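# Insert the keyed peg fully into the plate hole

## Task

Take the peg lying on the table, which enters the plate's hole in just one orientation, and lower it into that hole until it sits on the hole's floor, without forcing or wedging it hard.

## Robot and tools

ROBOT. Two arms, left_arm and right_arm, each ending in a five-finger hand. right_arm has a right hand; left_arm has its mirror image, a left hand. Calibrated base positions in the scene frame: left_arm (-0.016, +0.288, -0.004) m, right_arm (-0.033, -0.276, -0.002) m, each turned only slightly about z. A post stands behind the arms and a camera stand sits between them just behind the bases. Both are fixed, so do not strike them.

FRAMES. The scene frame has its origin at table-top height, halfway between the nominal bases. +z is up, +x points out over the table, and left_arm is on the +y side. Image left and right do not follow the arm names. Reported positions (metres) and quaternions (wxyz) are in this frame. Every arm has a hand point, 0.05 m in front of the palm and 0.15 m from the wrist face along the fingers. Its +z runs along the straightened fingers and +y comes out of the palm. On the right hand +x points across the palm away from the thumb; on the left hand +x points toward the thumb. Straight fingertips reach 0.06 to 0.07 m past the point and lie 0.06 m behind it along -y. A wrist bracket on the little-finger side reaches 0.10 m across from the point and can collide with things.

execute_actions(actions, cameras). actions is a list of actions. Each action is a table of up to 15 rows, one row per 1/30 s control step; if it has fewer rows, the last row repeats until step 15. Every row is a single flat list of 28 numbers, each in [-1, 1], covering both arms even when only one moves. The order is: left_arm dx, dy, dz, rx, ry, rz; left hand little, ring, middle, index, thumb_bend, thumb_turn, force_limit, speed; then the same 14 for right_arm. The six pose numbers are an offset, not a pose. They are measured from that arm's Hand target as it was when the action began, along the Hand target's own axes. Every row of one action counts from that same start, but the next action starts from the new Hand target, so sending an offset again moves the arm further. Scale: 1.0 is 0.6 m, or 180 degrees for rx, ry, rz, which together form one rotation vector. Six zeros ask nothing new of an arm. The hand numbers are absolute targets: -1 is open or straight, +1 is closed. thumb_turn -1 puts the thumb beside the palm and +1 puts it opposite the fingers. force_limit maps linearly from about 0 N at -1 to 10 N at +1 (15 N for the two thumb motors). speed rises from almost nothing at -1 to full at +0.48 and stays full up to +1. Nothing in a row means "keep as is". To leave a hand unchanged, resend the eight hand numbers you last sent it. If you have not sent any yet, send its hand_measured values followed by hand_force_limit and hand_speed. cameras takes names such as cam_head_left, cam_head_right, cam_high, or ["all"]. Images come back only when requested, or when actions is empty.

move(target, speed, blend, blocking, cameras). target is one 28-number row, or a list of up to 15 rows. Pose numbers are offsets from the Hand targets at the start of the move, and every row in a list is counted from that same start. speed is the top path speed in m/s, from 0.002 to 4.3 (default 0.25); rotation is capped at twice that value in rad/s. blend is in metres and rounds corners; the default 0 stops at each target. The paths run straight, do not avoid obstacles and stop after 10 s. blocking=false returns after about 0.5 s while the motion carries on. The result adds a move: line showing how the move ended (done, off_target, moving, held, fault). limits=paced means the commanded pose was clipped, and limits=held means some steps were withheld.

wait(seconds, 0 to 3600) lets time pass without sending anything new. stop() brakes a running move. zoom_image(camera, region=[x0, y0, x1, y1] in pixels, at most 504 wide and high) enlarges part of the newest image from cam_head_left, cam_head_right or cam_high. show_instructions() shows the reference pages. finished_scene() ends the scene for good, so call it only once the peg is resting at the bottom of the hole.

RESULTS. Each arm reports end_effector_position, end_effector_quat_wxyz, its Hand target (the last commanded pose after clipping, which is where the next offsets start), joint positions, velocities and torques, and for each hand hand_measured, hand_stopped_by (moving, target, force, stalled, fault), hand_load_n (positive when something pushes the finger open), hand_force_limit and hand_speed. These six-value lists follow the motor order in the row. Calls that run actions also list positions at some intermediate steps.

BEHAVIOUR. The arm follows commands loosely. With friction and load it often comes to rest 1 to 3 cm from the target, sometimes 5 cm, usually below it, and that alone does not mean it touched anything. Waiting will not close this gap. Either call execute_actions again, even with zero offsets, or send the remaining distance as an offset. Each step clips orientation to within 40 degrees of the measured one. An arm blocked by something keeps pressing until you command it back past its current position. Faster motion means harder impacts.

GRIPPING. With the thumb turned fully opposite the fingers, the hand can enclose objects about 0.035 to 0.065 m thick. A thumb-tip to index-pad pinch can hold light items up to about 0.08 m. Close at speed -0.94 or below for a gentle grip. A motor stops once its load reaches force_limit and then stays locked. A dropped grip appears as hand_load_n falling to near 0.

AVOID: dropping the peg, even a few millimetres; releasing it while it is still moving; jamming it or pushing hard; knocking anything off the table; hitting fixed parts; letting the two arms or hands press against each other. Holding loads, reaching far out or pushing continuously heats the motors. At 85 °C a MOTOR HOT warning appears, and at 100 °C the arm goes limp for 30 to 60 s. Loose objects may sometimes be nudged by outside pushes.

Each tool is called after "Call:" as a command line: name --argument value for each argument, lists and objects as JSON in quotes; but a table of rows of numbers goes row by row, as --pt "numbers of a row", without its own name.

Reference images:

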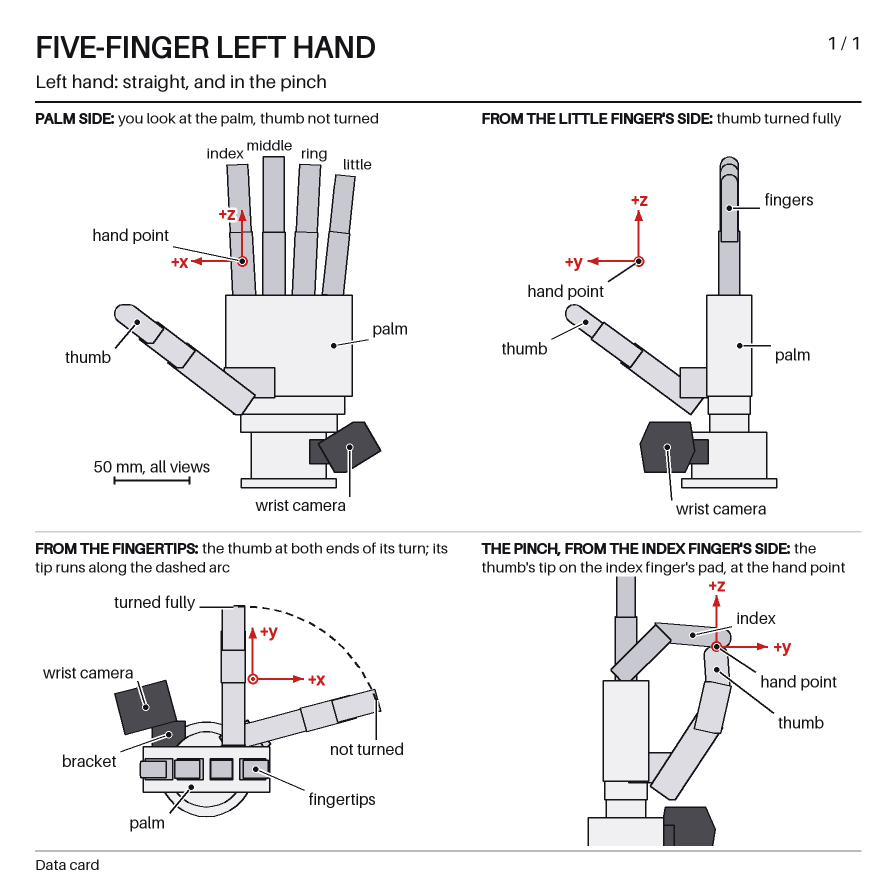

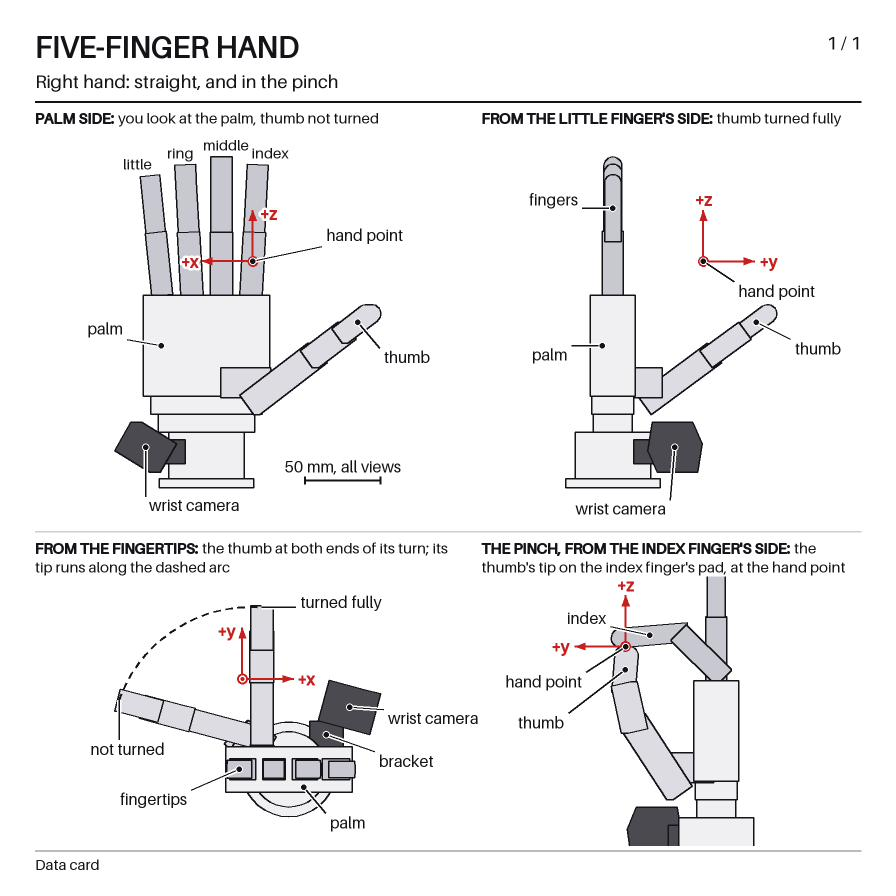

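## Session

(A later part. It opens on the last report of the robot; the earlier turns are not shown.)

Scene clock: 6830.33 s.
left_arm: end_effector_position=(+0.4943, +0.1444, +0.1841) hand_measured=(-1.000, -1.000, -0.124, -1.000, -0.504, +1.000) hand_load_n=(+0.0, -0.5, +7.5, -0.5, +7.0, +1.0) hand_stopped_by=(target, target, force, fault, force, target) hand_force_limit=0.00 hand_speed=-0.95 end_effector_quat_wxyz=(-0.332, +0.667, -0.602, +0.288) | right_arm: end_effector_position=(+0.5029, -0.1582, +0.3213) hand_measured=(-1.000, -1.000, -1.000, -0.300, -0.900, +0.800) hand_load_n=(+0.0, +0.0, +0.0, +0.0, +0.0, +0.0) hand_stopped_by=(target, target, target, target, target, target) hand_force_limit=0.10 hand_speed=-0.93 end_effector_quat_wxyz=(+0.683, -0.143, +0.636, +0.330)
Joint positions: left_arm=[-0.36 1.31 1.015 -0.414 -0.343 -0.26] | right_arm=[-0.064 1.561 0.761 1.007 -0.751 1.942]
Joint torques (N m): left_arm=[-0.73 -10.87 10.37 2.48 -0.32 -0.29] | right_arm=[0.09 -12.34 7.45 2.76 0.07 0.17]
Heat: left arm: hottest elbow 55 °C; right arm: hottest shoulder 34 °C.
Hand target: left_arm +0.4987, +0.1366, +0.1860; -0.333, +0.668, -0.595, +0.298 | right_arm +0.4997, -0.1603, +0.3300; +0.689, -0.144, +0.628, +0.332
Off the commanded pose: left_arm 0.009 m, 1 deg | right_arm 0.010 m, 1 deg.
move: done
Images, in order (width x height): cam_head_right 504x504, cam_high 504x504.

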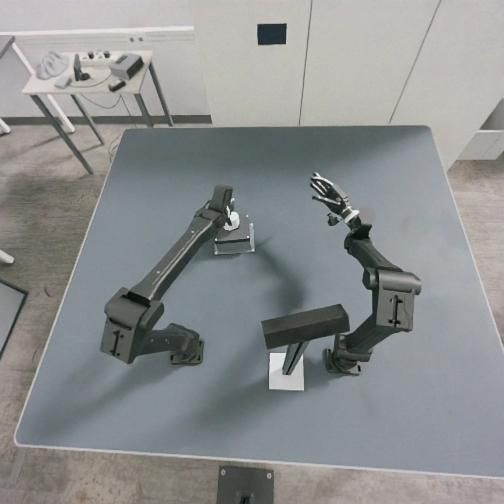

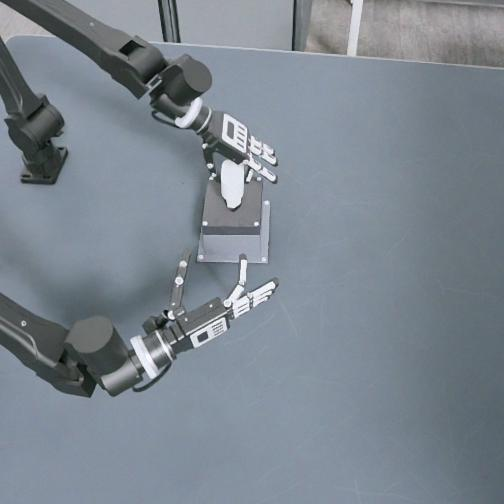

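Call:
move --target '[0.00496,0.00303,0.0015,0.0083,0,0,-1,-1,0.15,-1,-0.05,1,0.0,-0.95,0,0,0,0,0,0,-1,-1,-1,-0.3,-0.9,0.8,0.1,-0.93]' --speed 0.05 --cameras '["cam_high", "cam_head_right"]'

Call:
zoom_image --camera "cam_high" --region '[215, 190, 250, 215]'

Call:
zoom_image --camera "cam_head_right" --region '[220, 205, 250, 235]'

Scene clock: 6866.40 s.
left_arm: end_effector_position=(+0.4949, +0.1419, +0.1795) hand_measured=(-1.000, -1.000, -0.124, -1.000, -0.504, +1.000) hand_load_n=(+0.0, +0.0, +7.5, +0.0, +7.0, +1.0) hand_stopped_by=(target, target, force, fault, force, target) hand_force_limit=0.00 hand_speed=-0.95 end_effector_quat_wxyz=(-0.340, +0.664, -0.598, +0.294) | right_arm: end_effector_position=(+0.5029, -0.1582, +0.3213) hand_measured=(-1.000, -1.000, -1.000, -0.300, -0.900, +0.800) hand_load_n=(+0.0, +0.0, +0.0, +0.0, +0.0, -0.5) hand_stopped_by=(target, target, target, target, target, target) hand_force_limit=0.10 hand_speed=-0.93 end_effector_quat_wxyz=(+0.683, -0.143, +0.636, +0.330)
Joint positions: left_arm=[-0.37 1.31 0.993 -0.373 -0.358 -0.26] | right_arm=[-0.064 1.561 0.761 1.007 -0.751 1.942]
Joint torques (N m): left_arm=[-0.62 -11.22 10.3 2.52 -0.33 -0.27] | right_arm=[0.09 -12.34 7.46 2.74 0.07 0.18]
Heat: left arm: hottest elbow 54 °C; right arm: hottest shoulder 34 °C.
Hand target: left_arm +0.4988, +0.1335, +0.1841; -0.341, +0.663, -0.591, +0.306 | right_arm +0.4997, -0.1603, +0.3300; +0.689, -0.144, +0.628, +0.332
Off the commanded pose: left_arm 0.010 m, 2 deg | right_arm 0.010 m, 1 deg.
move: done
Images, in order (width x height): cam_head_right 504x504, cam_high 504x504.

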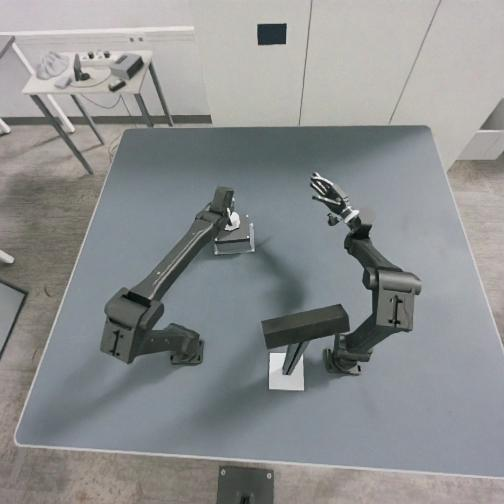

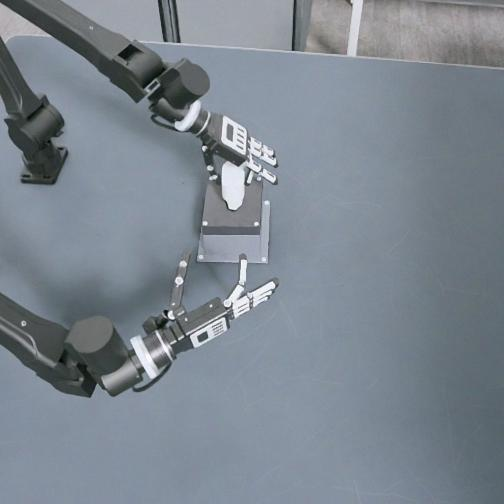

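Scaled by 14.400.

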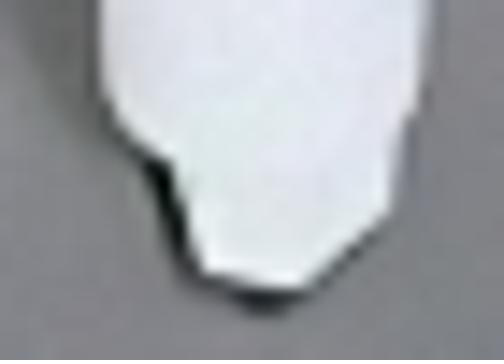

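Scaled by 16.800.

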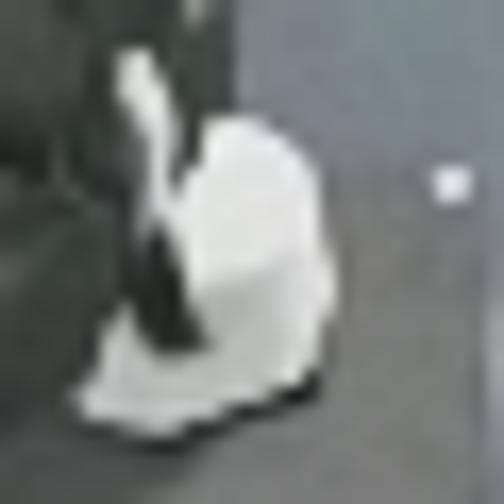

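Call:
zoom_image --camera "cam_high" --region '[212, 155, 252, 215]'

Scaled by 8.400.

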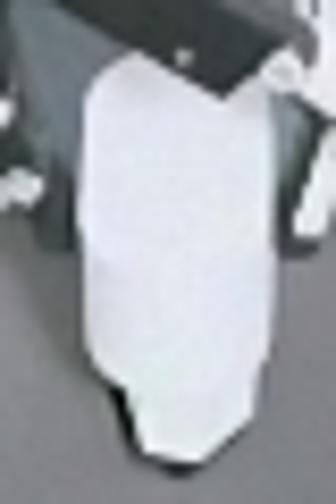

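Call:
move --target '[0.0033,-0.0005,-0.0076,0,0,0,-1,-1,0.15,-1,-0.05,1,0.0,-0.95,0,0,0,0,0,0,-1,-1,-1,-0.3,-0.9,0.8,0.1,-0.93]' --speed 0.05 --cameras '["cam_high", "cam_head_right"]'

Call:
zoom_image --camera "cam_high" --region '[215, 190, 250, 215]'

Call:
zoom_image --camera "cam_head_right" --region '[220, 205, 250, 235]'

Scene clock: 6911.63 s.
left_arm: end_effector_position=(+0.4942, +0.1391, +0.1797) hand_measured=(-1.000, -1.000, -0.124, -1.000, -0.504, +1.000) hand_load_n=(+0.0, -0.5, +7.5, +0.0, +7.0, +1.0) hand_stopped_by=(target, target, force, fault, force, target) hand_force_limit=0.00 hand_speed=-0.95 end_effector_quat_wxyz=(-0.341, +0.663, -0.598, +0.294) | right_arm: end_effector_position=(+0.5029, -0.1582, +0.3213) hand_measured=(-1.000, -1.000, -1.000, -0.300, -0.900, +0.800) hand_load_n=(+0.0, +0.0, +0.0, +0.0, +0.0, +0.0) hand_stopped_by=(target, target, target, target, target, target) hand_force_limit=0.10 hand_speed=-0.93 end_effector_quat_wxyz=(+0.683, -0.143, +0.636, +0.330)
Joint positions: left_arm=[-0.378 1.31 0.993 -0.373 -0.365 -0.263] | right_arm=[-0.064 1.561 0.761 1.007 -0.751 1.942]
Joint torques (N m): left_arm=[-0.97 -11.99 10.36 2.04 -0.33 -0.32] | right_arm=[0.09 -12.28 7.45 2.74 0.07 0.17]
Heat: left arm: hottest elbow 53 °C; right arm: hottest shoulder 34 °C.
Hand target: left_arm +0.4955, +0.1313, +0.1870; -0.341, +0.663, -0.591, +0.306 | right_arm +0.4997, -0.1603, +0.3300; +0.689, -0.144, +0.628, +0.332
Off the commanded pose: left_arm 0.011 m, 2 deg | right_arm 0.010 m, 1 deg.
move: off_target (left_arm)
Images, in order (width x height): cam_head_right 504x504, cam_high 504x504.

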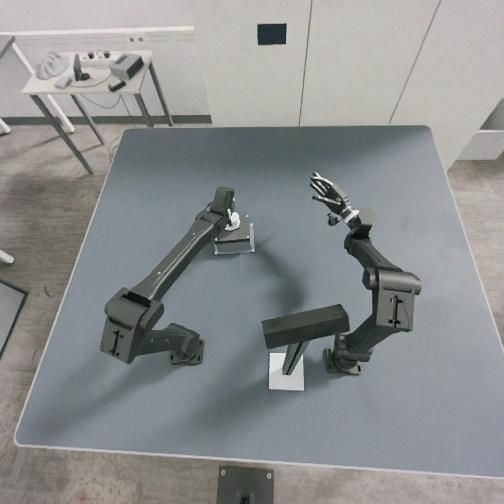

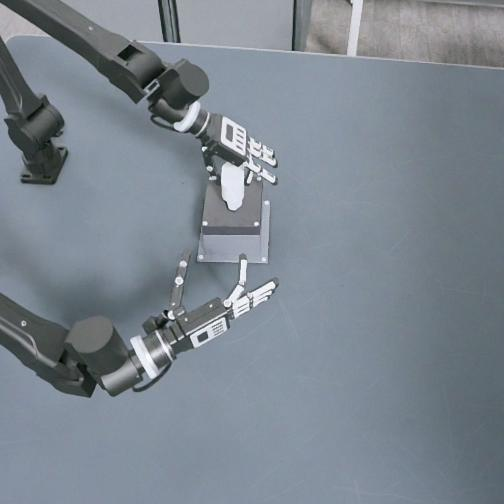

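Scaled by 14.400.

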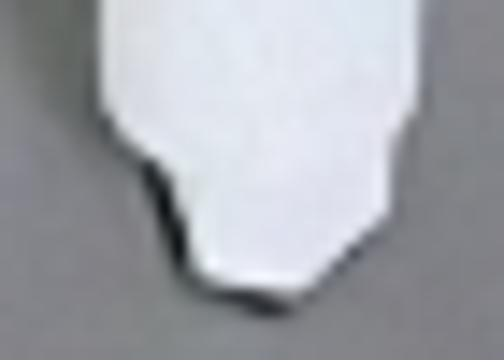

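Scaled by 16.800.

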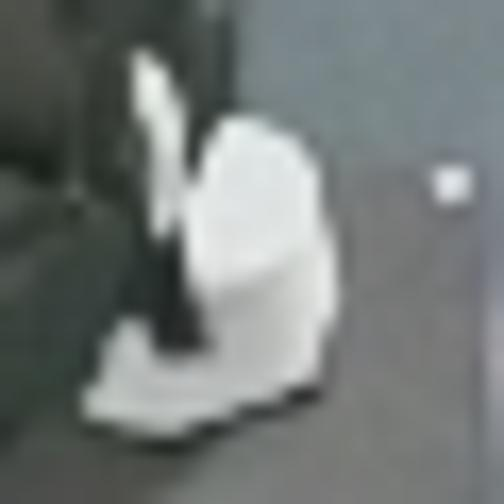

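Call:
move --pt "0 -0.0467 -0.035 0 0 0 -1 -1 0.15 -1 -0.05 1 0.0 -0.95 0 0 0 0 0 0 -1 -1 -1 -0.3 -0.9 0.8 0.1 -0.93" --pt "0 0.004 0.003 0 0 0 -1 -1 0.15 -1 -0.05 1 0.0 -0.95 0 0 0 0 0 0 -1 -1 -1 -0.3 -0.9 0.8 0.1 -0.93" --speed 0.05 --cameras '["cam_high", "cam_head_right"]'

Call:
zoom_image --camera "cam_high" --region '[215, 190, 250, 215]'

Call:
zoom_image --camera "cam_head_right" --region '[220, 205, 250, 235]'

Scene clock: 6937.70 s.
left_arm: end_effector_position=(+0.4910, +0.1398, +0.1814) hand_measured=(-1.000, -1.000, -0.124, -1.000, -0.504, +1.000) hand_load_n=(+0.0, +0.0, +8.0, +0.0, +7.0, +1.0) hand_stopped_by=(target, target, force, fault, force, target) hand_force_limit=0.00 hand_speed=-0.95 end_effector_quat_wxyz=(-0.341, +0.663, -0.597, +0.295) | right_arm: end_effector_position=(+0.5029, -0.1582, +0.3213) hand_measured=(-1.000, -1.000, -1.000, -0.300, -0.900, +0.800) hand_load_n=(+0.0, +0.0, +0.0, +0.0, +0.0, +0.0) hand_stopped_by=(target, target, target, target, target, target) hand_force_limit=0.10 hand_speed=-0.93 end_effector_quat_wxyz=(+0.683, -0.143, +0.636, +0.330)
Joint positions: left_arm=[-0.379 1.299 0.986 -0.375 -0.366 -0.265] | right_arm=[-0.064 1.561 0.761 1.007 -0.751 1.942]
Joint torques (N m): left_arm=[-0.85 -10.58 10.41 2.51 -0.32 -0.28] | right_arm=[0.15 -12.4 7.46 2.76 0.07 0.17]
Heat: left arm: hottest elbow 53 °C; right arm: hottest shoulder 34 °C.
Hand target: left_arm +0.4954, +0.1313, +0.1839; -0.341, +0.663, -0.592, +0.306 | right_arm +0.4997, -0.1603, +0.3300; +0.689, -0.144, +0.628, +0.332
Off the commanded pose: left_arm 0.010 m, 1 deg | right_arm 0.010 m, 1 deg.
move: done
Images, in order (width x height): cam_head_right 504x504, cam_high 504x504.

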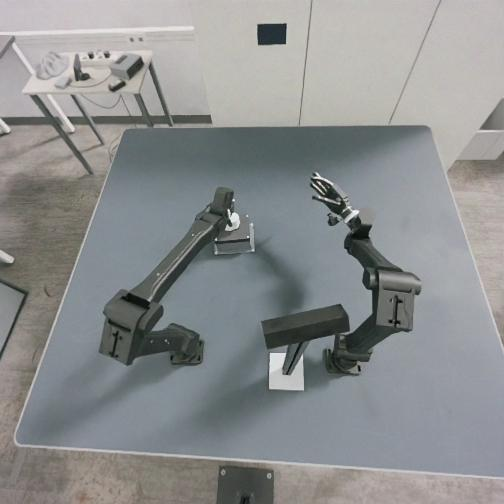

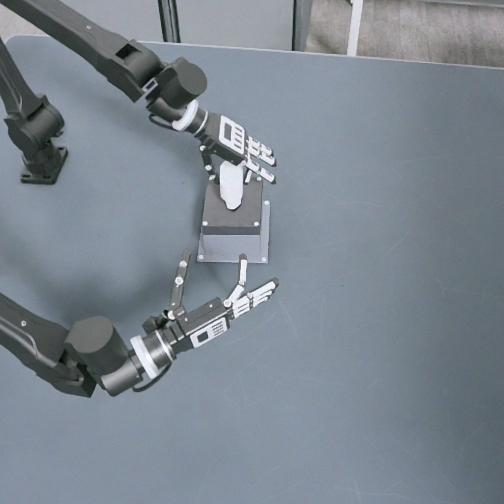

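Scaled by 14.400.

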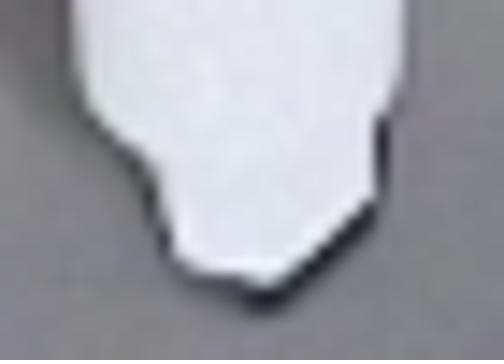

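Scaled by 16.800.

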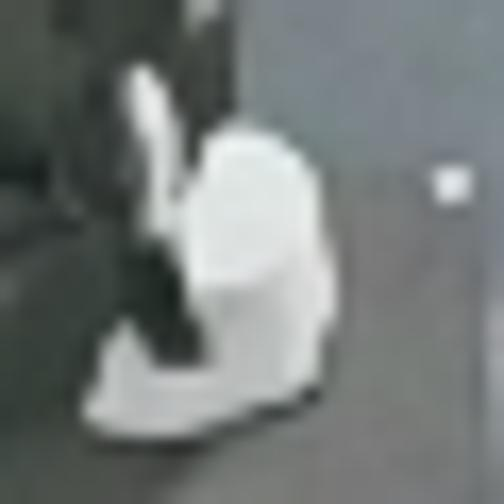

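Call:
move --target '[0,0.00667,0.005,0,0,0,-1,-1,0.15,-1,-0.05,1,0.0,-0.95,0,0,0,0,0,0,-1,-1,-1,-0.3,-0.9,0.8,0.1,-0.93]' --speed 0.03

Call:
move --target '[0,0.00533,0.004,0,0,0,-1,-1,0.15,-1,-0.05,1,0.0,-0.95,0,0,0,0,0,0,-1,-1,-1,-0.3,-0.9,0.8,0.1,-0.93]' --speed 0.03 --cameras '["cam_high", "cam_head_right"]'

Call:
zoom_image --camera "cam_high" --region '[215, 190, 250, 215]'

Call:
zoom_image --camera "cam_head_right" --region '[220, 205, 250, 235]'

Scene clock: 6965.37 s.
left_arm: end_effector_position=(+0.4914, +0.1397, +0.1778) hand_measured=(-1.000, -1.000, -0.124, -1.000, -0.504, +1.000) hand_load_n=(-0.5, +0.0, +7.5, +0.0, +7.0, +1.0) hand_stopped_by=(target, target, force, fault, force, target) hand_force_limit=0.00 hand_speed=-0.95 end_effector_quat_wxyz=(-0.342, +0.663, -0.597, +0.296) | right_arm: end_effector_position=(+0.5029, -0.1582, +0.3213) hand_measured=(-1.000, -1.000, -1.000, -0.300, -0.900, +0.800) hand_load_n=(+0.0, +0.0, +0.0, +0.0, +0.0, +0.0) hand_stopped_by=(target, target, target, target, target, target) hand_force_limit=0.10 hand_speed=-0.93 end_effector_quat_wxyz=(+0.683, -0.143, +0.636, +0.330)
Joint positions: left_arm=[-0.379 1.302 0.978 -0.361 -0.366 -0.265] | right_arm=[-0.064 1.561 0.761 1.007 -0.751 1.942]
Joint torques (N m): left_arm=[-0.85 -10.46 10.35 2.51 -0.32 -0.28] | right_arm=[0.03 -12.34 7.46 2.76 0.07 0.17]
Heat: left arm: hottest elbow 52 °C; right arm: hottest shoulder 34 °C.
Hand target: left_arm +0.4956, +0.1313, +0.1790; -0.341, +0.663, -0.591, +0.306 | right_arm +0.4997, -0.1603, +0.3300; +0.689, -0.144, +0.628, +0.332
Off the commanded pose: left_arm 0.009 m, 1 deg | right_arm 0.010 m, 1 deg.
move: done

Scene clock: 6965.93 s.
left_arm: end_effector_position=(+0.4918, +0.1396, +0.1749) hand_measured=(-1.000, -1.000, -0.124, -1.000, -0.504, +1.000) hand_load_n=(+0.0, +0.0, +8.0, +0.0, +7.0, +1.0) hand_stopped_by=(target, target, force, fault, force, target) hand_force_limit=0.00 hand_speed=-0.95 end_effector_quat_wxyz=(-0.342, +0.663, -0.596, +0.297) | right_arm: end_effector_position=(+0.5029, -0.1582, +0.3213) hand_measured=(-1.000, -1.000, -1.000, -0.300, -0.900, +0.800) hand_load_n=(+0.0, +0.0, +0.0, +0.0, +0.0, -0.5) hand_stopped_by=(target, target, target, target, target, target) hand_force_limit=0.10 hand_speed=-0.93 end_effector_quat_wxyz=(+0.683, -0.143, +0.636, +0.330)
Joint positions: left_arm=[-0.379 1.305 0.971 -0.349 -0.366 -0.265] | right_arm=[-0.064 1.561 0.761 1.007 -0.751 1.942]
Joint torques (N m): left_arm=[-0.73 -10.34 10.21 2.51 -0.31 -0.27] | right_arm=[0.03 -12.34 7.45 2.76 0.07 0.17]
Heat: left arm: hottest elbow 52 °C; right arm: hottest shoulder 34 °C.
Hand target: left_arm +0.4958, +0.1313, +0.1750; -0.341, +0.663, -0.591, +0.306 | right_arm +0.4997, -0.1603, +0.3300; +0.689, -0.144, +0.628, +0.332
Off the commanded pose: left_arm 0.009 m, 1 deg | right_arm 0.010 m, 1 deg.
move: done
Images, in order (width x height): cam_head_right 504x504, cam_high 504x504.

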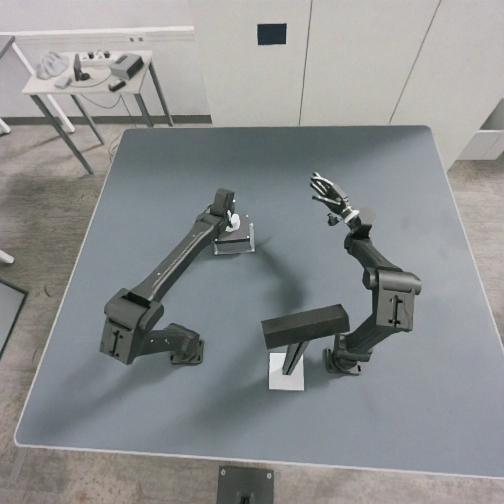

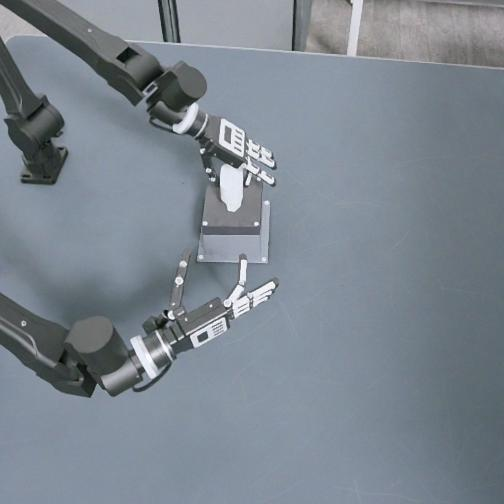

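Scaled by 14.400.

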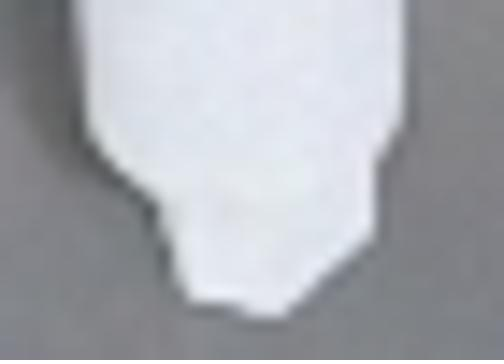

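Scaled by 16.800.

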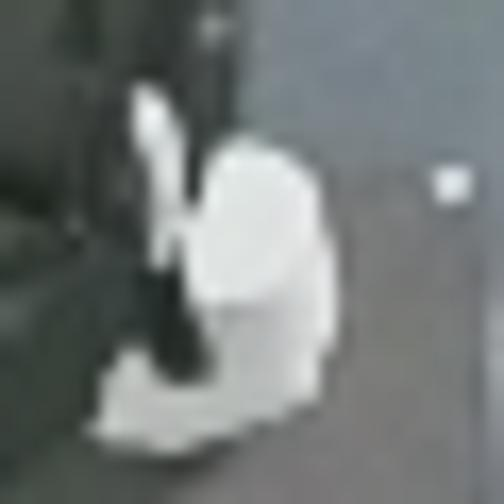

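Call:
move --target '[0,0.008,0.006,0,0,0,-1,-1,0.15,-1,-0.05,1,0.0,-0.95,0,0,0,0,0,0,-1,-1,-1,-0.3,-0.9,0.8,0.1,-0.93]' --speed 0.03 --cameras '["cam_high", "cam_head_right"]'

Call:
zoom_image --camera "cam_high" --region '[215, 190, 250, 215]'

Call:
zoom_image --camera "cam_head_right" --region '[220, 205, 250, 235]'

Scene clock: 7008.73 s.
left_arm: end_effector_position=(+0.4929, +0.1393, +0.1741) hand_measured=(-1.000, -1.000, -0.124, -1.000, -0.504, +1.000) hand_load_n=(+0.0, +0.0, +8.0, +0.0, +7.0, +0.5) hand_stopped_by=(target, target, force, fault, force, target) hand_force_limit=0.00 hand_speed=-0.95 end_effector_quat_wxyz=(-0.344, +0.662, -0.594, +0.301) | right_arm: end_effector_position=(+0.5029, -0.1582, +0.3213) hand_measured=(-1.000, -1.000, -1.000, -0.300, -0.900, +0.800) hand_load_n=(+0.0, +0.0, -0.5, +0.0, +0.0, -0.5) hand_stopped_by=(target, target, target, target, target, target) hand_force_limit=0.10 hand_speed=-0.93 end_effector_quat_wxyz=(+0.683, -0.143, +0.636, +0.330)
Joint positions: left_arm=[-0.379 1.305 0.964 -0.332 -0.366 -0.265] | right_arm=[-0.064 1.561 0.761 1.007 -0.751 1.942]
Joint torques (N m): left_arm=[-0.79 -9.82 9.89 2.41 -0.3 -0.27] | right_arm=[0.03 -12.34 7.45 2.76 0.07 0.17]
Heat: left arm: hottest elbow 54 °C; right arm: hottest shoulder 34 °C.
Hand target: left_arm +0.4959, +0.1313, +0.1691; -0.341, +0.663, -0.591, +0.306 | right_arm +0.4997, -0.1603, +0.3300; +0.689, -0.144, +0.628, +0.332
Off the commanded pose: left_arm 0.010 m, 1 deg | right_arm 0.010 m, 1 deg.
move: done
Images, in order (width x height): cam_head_right 504x504, cam_high 504x504.

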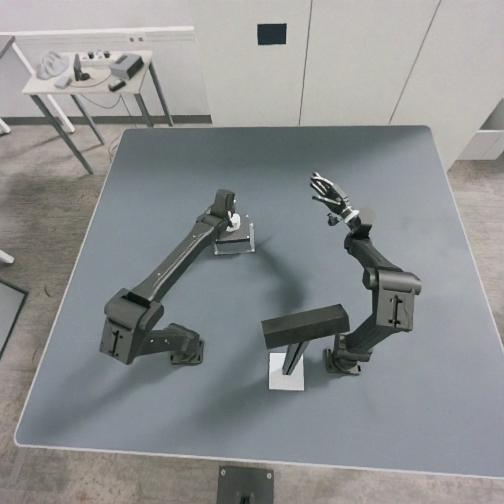

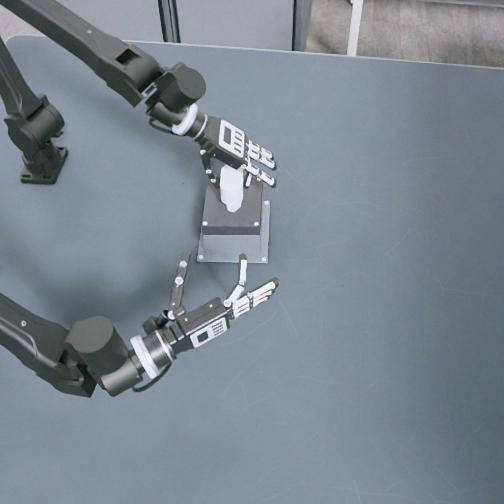

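Scaled by 14.400.

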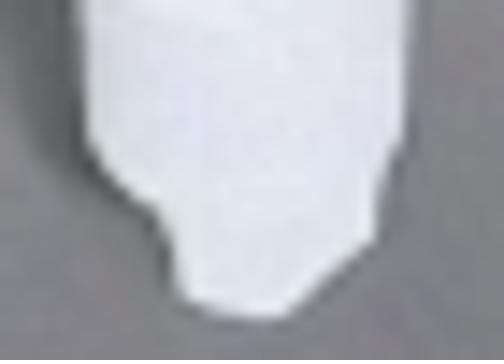

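Scaled by 16.800.

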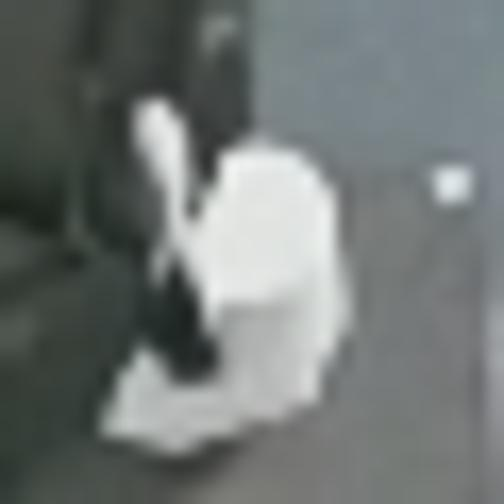

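Call:
move --pt "0.002 -0.0551 -0.0373 -0.0056 0 0 -1 -1 0.15 -1 -0.05 1 0.0 -0.95 0 0 0 0 0 0 -1 -1 -1 -0.3 -0.9 0.8 0.1 -0.93" --pt "0.002 -0.0171 -0.0104 -0.0056 0 0 -1 -1 0.15 -1 -0.05 1 0.0 -0.95 0 0 0 0 0 0 -1 -1 -1 -0.3 -0.9 0.8 0.1 -0.93" --speed 0.05 --cameras '["cam_high", "cam_head_right"]'

Call:
zoom_image --camera "cam_high" --region '[215, 190, 250, 215]'

Call:
zoom_image --camera "cam_head_right" --region '[220, 205, 250, 235]'

Scene clock: 7082.20 s.
left_arm: end_effector_position=(+0.4932, +0.1388, +0.1814) hand_measured=(-1.000, -1.000, -0.124, -1.000, -0.504, +1.000) hand_load_n=(+0.0, +0.0, +7.5, +0.0, +7.0, +1.0) hand_stopped_by=(target, target, force, fault, force, target) hand_force_limit=0.00 hand_speed=-0.95 end_effector_quat_wxyz=(-0.338, +0.666, -0.598, +0.291) | right_arm: end_effector_position=(+0.5029, -0.1582, +0.3213) hand_measured=(-1.000, -1.000, -1.000, -0.300, -0.900, +0.800) hand_load_n=(+0.0, +0.0, +0.0, +0.0, +0.0, +0.0) hand_stopped_by=(target, target, target, target, target, target) hand_force_limit=0.10 hand_speed=-0.93 end_effector_quat_wxyz=(+0.683, -0.143, +0.636, +0.330)
Joint positions: left_arm=[-0.379 1.31 1.002 -0.392 -0.366 -0.271] | right_arm=[-0.064 1.561 0.761 1.007 -0.751 1.942]
Joint torques (N m): left_arm=[-0.67 -10.58 10.14 2.47 -0.09 -0.27] | right_arm=[0.15 -12.34 7.47 2.76 0.07 0.17]
Heat: left arm: hottest elbow 51 °C; right arm: hottest shoulder 34 °C.
Hand target: left_arm +0.4969, +0.1302, +0.1809; -0.336, +0.666, -0.594, +0.301 | right_arm +0.4997, -0.1603, +0.3300; +0.689, -0.144, +0.628, +0.332
Off the commanded pose: left_arm 0.009 m, 1 deg | right_arm 0.010 m, 1 deg.
move: done
Images, in order (width x height): cam_head_right 504x504, cam_high 504x504.

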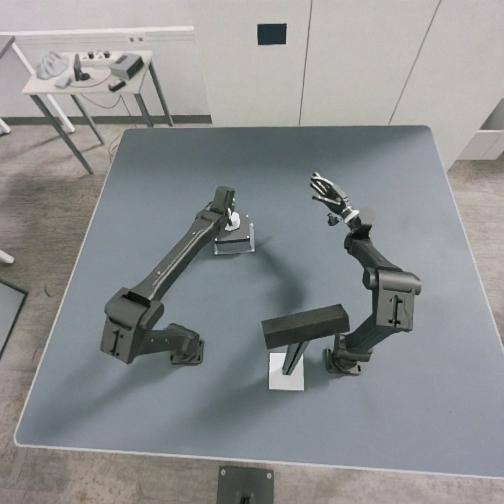

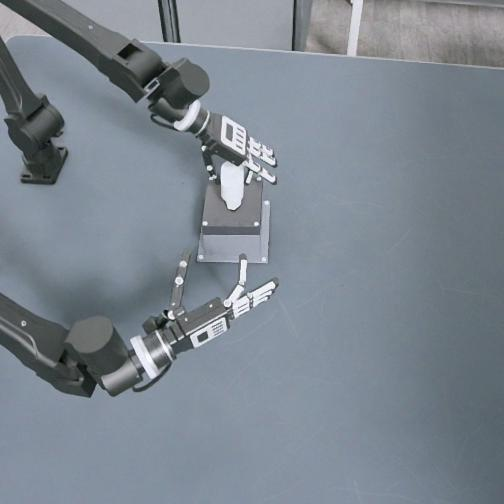

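Scaled by 14.400.

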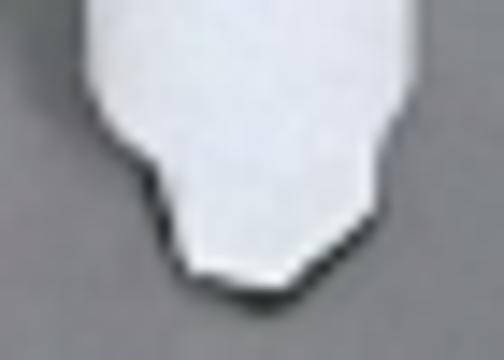

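Scaled by 16.800.

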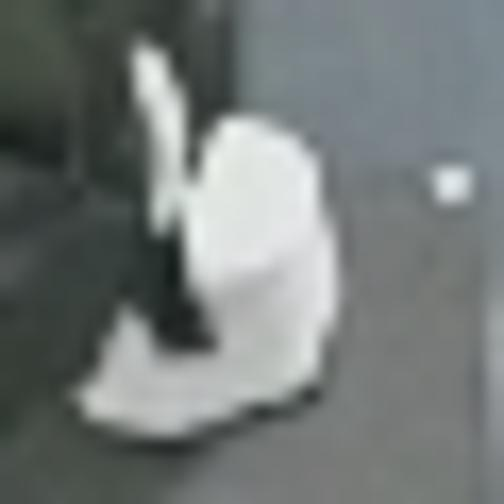

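Call:
move --target '[-0.0003,0.0081,0.00305,0,0,0,-1,-1,0.15,-1,-0.05,1,0.0,-0.95,0,0,0,0,0,0,-1,-1,-1,-0.3,-0.9,0.8,0.1,-0.93]' --speed 0.03 --cameras '["cam_high", "cam_head_right"]'

Call:
zoom_image --camera "cam_high" --region '[215, 190, 250, 215]'

Call:
zoom_image --camera "cam_head_right" --region '[220, 205, 250, 235]'

Scene clock: 7103.90 s.
left_arm: end_effector_position=(+0.4914, +0.1394, +0.1752) hand_measured=(-1.000, -1.000, -0.124, -1.000, -0.504, +1.000) hand_load_n=(+0.0, +0.0, +7.5, +0.0, +7.0, +1.0) hand_stopped_by=(target, target, force, fault, force, target) hand_force_limit=0.00 hand_speed=-0.95 end_effector_quat_wxyz=(-0.338, +0.666, -0.598, +0.290) | right_arm: end_effector_position=(+0.5029, -0.1582, +0.3213) hand_measured=(-1.000, -1.000, -1.000, -0.300, -0.900, +0.800) hand_load_n=(+0.0, +0.0, +0.0, +0.0, +0.0, -0.5) hand_stopped_by=(target, target, target, target, target, target) hand_force_limit=0.10 hand_speed=-0.93 end_effector_quat_wxyz=(+0.683, -0.143, +0.636, +0.330)
Joint positions: left_arm=[-0.379 1.311 0.987 -0.378 -0.366 -0.271] | right_arm=[-0.064 1.561 0.761 1.007 -0.751 1.942]
Joint torques (N m): left_arm=[-0.79 -10.58 10.26 2.45 -0.11 -0.29] | right_arm=[0.15 -12.4 7.46 2.76 0.07 0.18]
Heat: left arm: hottest elbow 52 °C; right arm: hottest shoulder 34 °C.
Hand target: left_arm +0.4954, +0.1302, +0.1758; -0.336, +0.666, -0.594, +0.301 | right_arm +0.4997, -0.1603, +0.3300; +0.689, -0.144, +0.628, +0.332
Off the commanded pose: left_arm 0.010 m, 1 deg | right_arm 0.010 m, 1 deg.
move: done
Images, in order (width x height): cam_head_right 504x504, cam_high 504x504.

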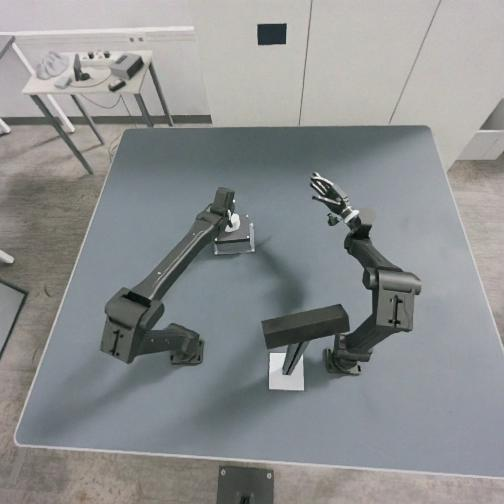

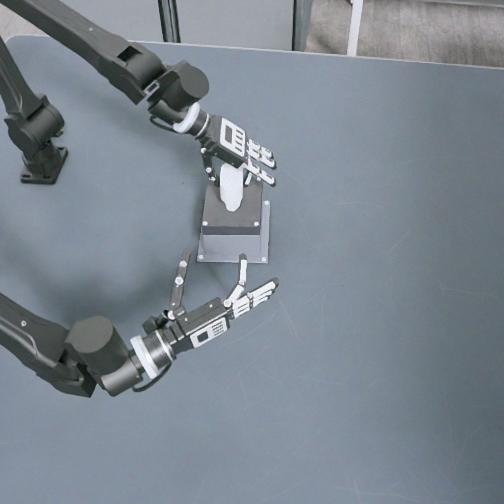

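Scaled by 14.400.

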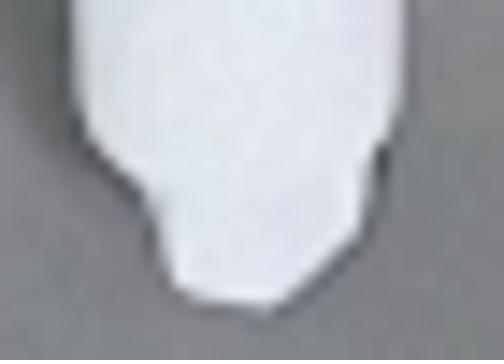

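Scaled by 16.800.

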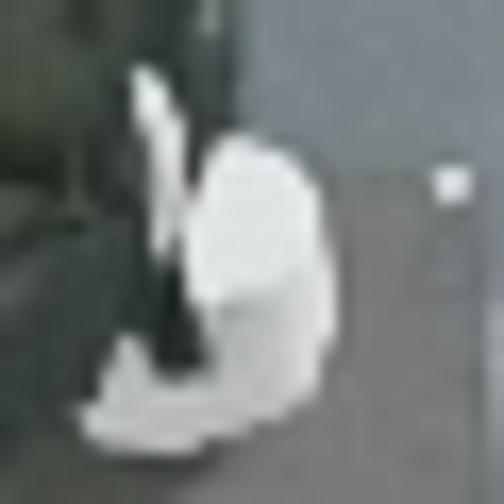

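Call:
move --target '[0.0001,0.0034,0.0039,0,0,0,-1,-1,0.15,-1,-0.05,1,0.0,-0.95,0,0,0,0,0,0,-1,-1,-1,-0.3,-0.9,0.8,0.1,-0.93]' --speed 0.03 --cameras '["cam_high", "cam_head_right"]'

Call:
zoom_image --camera "cam_high" --region '[215, 190, 250, 215]'

Call:
zoom_image --camera "cam_head_right" --region '[220, 205, 250, 235]'

Scene clock: 7115.80 s.
left_arm: end_effector_position=(+0.4928, +0.1389, +0.1745) hand_measured=(-1.000, -1.000, -0.124, -1.000, -0.504, +1.000) hand_load_n=(+0.0, +0.0, +7.5, +0.0, +7.0, +1.0) hand_stopped_by=(target, target, force, fault, force, target) hand_force_limit=0.00 hand_speed=-0.95 end_effector_quat_wxyz=(-0.339, +0.665, -0.597, +0.292) | right_arm: end_effector_position=(+0.5029, -0.1582, +0.3213) hand_measured=(-1.000, -1.000, -1.000, -0.300, -0.900, +0.800) hand_load_n=(+0.0, +0.0, +0.0, +0.0, +0.0, +0.0) hand_stopped_by=(target, target, target, target, target, target) hand_force_limit=0.10 hand_speed=-0.93 end_effector_quat_wxyz=(+0.683, -0.143, +0.636, +0.330)
Joint positions: left_arm=[-0.379 1.313 0.985 -0.369 -0.366 -0.271] | right_arm=[-0.064 1.561 0.761 1.007 -0.751 1.942]
Joint torques (N m): left_arm=[-0.73 -10.4 10.09 2.47 -0.1 -0.28] | right_arm=[0.03 -12.34 7.45 2.76 0.07 0.17]
Heat: left arm: hottest elbow 52 °C; right arm: hottest shoulder 34 °C.
Hand target: left_arm +0.4961, +0.1302, +0.1730; -0.336, +0.666, -0.594, +0.301 | right_arm +0.4997, -0.1603, +0.3300; +0.689, -0.144, +0.628, +0.332
Off the commanded pose: left_arm 0.009 m, 1 deg | right_arm 0.010 m, 1 deg.
move: done
Images, in order (width x height): cam_head_right 504x504, cam_high 504x504.

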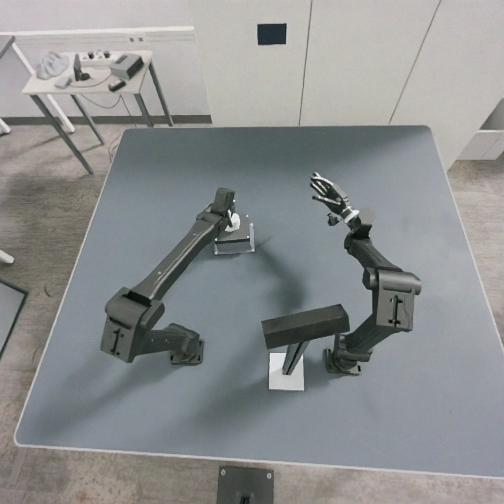

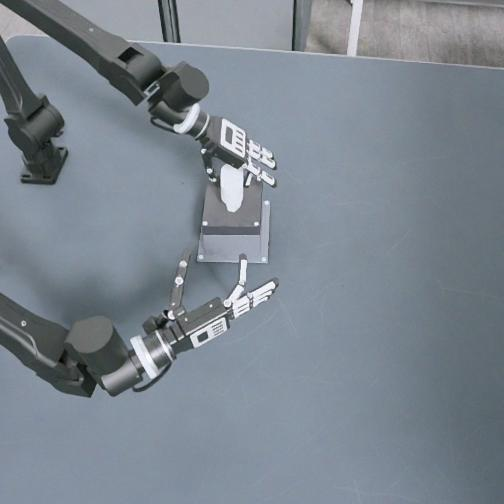

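Scaled by 14.400.

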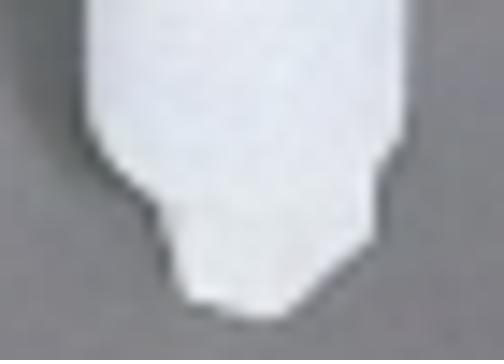

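Scaled by 16.800.

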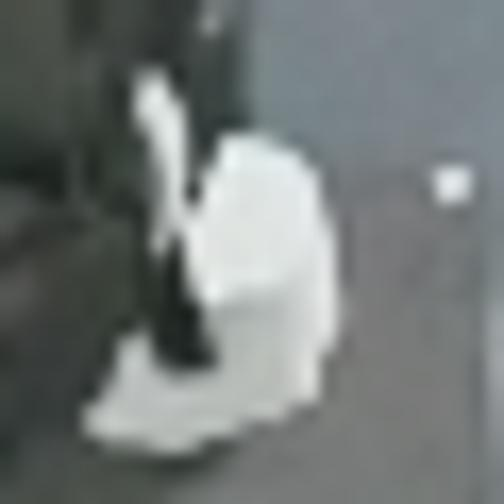

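Call:
zoom_image --camera "cam_high" --region '[212, 155, 252, 215]'

Call:
zoom_image --camera "cam_high" --region '[195, 170, 275, 270]'

Scaled by 8.400.

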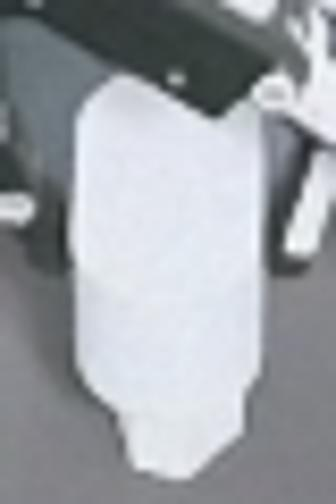

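Scaled by 5.040.

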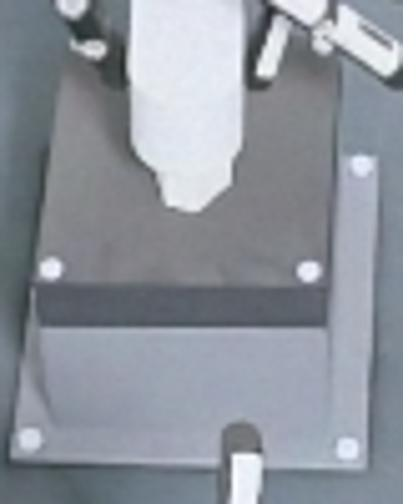

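Call:
move --target '[0.002,0.0055,0.0038,0,0.009,0.0066,-1,-1,0.15,-1,-0.05,1,0.0,-0.95,0,0,0,0,0,0,-1,-1,-1,-0.3,-0.9,0.8,0.1,-0.93]' --speed 0.03 --cameras '["cam_high", "cam_head_right"]'

Call:
zoom_image --camera "cam_high" --region '[215, 190, 250, 215]'

Call:
zoom_image --camera "cam_head_right" --region '[220, 205, 250, 235]'

Scene clock: 7230.33 s.
left_arm: end_effector_position=(+0.4937, +0.1331, +0.1738) hand_measured=(-1.000, -1.000, -0.124, -1.000, -0.504, +1.000) hand_load_n=(+0.0, +0.0, +7.5, +0.0, +6.5, +0.5) hand_stopped_by=(target, target, force, fault, force, target) hand_force_limit=0.00 hand_speed=-0.95 end_effector_quat_wxyz=(-0.332, +0.661, -0.600, +0.305) | right_arm: end_effector_position=(+0.5029, -0.1582, +0.3213) hand_measured=(-1.000, -1.000, -1.000, -0.300, -0.900, +0.800) hand_load_n=(+0.0, +0.0, +0.0, +0.0, +0.0, +0.0) hand_stopped_by=(target, target, target, target, target, target) hand_force_limit=0.10 hand_speed=-0.93 end_effector_quat_wxyz=(+0.683, -0.143, +0.636, +0.330)
Joint positions: left_arm=[-0.379 1.313 0.976 -0.344 -0.339 -0.268] | right_arm=[-0.064 1.561 0.761 1.007 -0.751 1.942]
Joint torques (N m): left_arm=[-0.09 -10.29 9.76 2.5 0.18 -0.04] | right_arm=[0.03 -12.34 7.47 2.74 0.07 0.17]
Heat: left arm: hottest elbow 52 °C; right arm: hottest shoulder 34 °C.
Hand target: left_arm +0.4961, +0.1289, +0.1690; -0.330, +0.656, -0.606, +0.307 | right_arm +0.4997, -0.1603, +0.3300; +0.689, -0.144, +0.628, +0.332
Off the commanded pose: left_arm 0.007 m, 1 deg | right_arm 0.010 m, 1 deg.
move: done
Images, in order (width x height): cam_head_right 504x504, cam_high 504x504.

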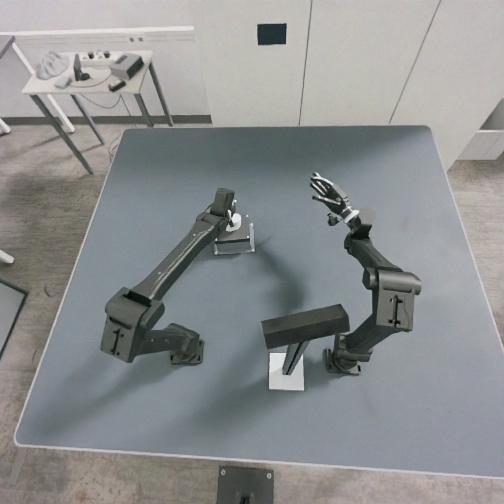

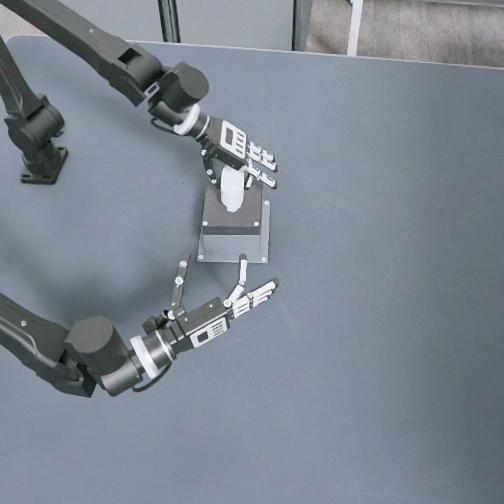

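Scaled by 14.400.

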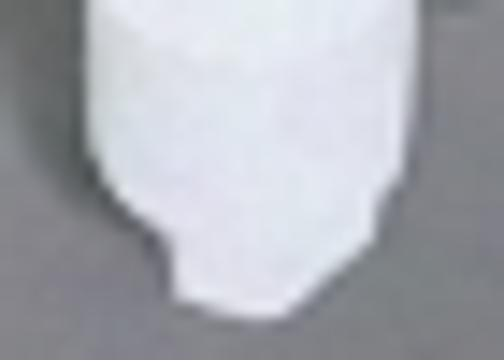

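Scaled by 16.800.

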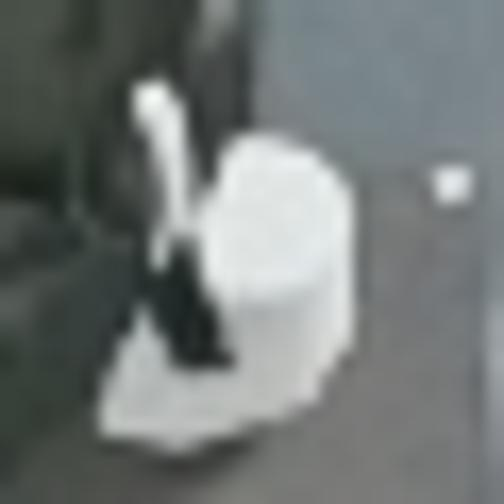

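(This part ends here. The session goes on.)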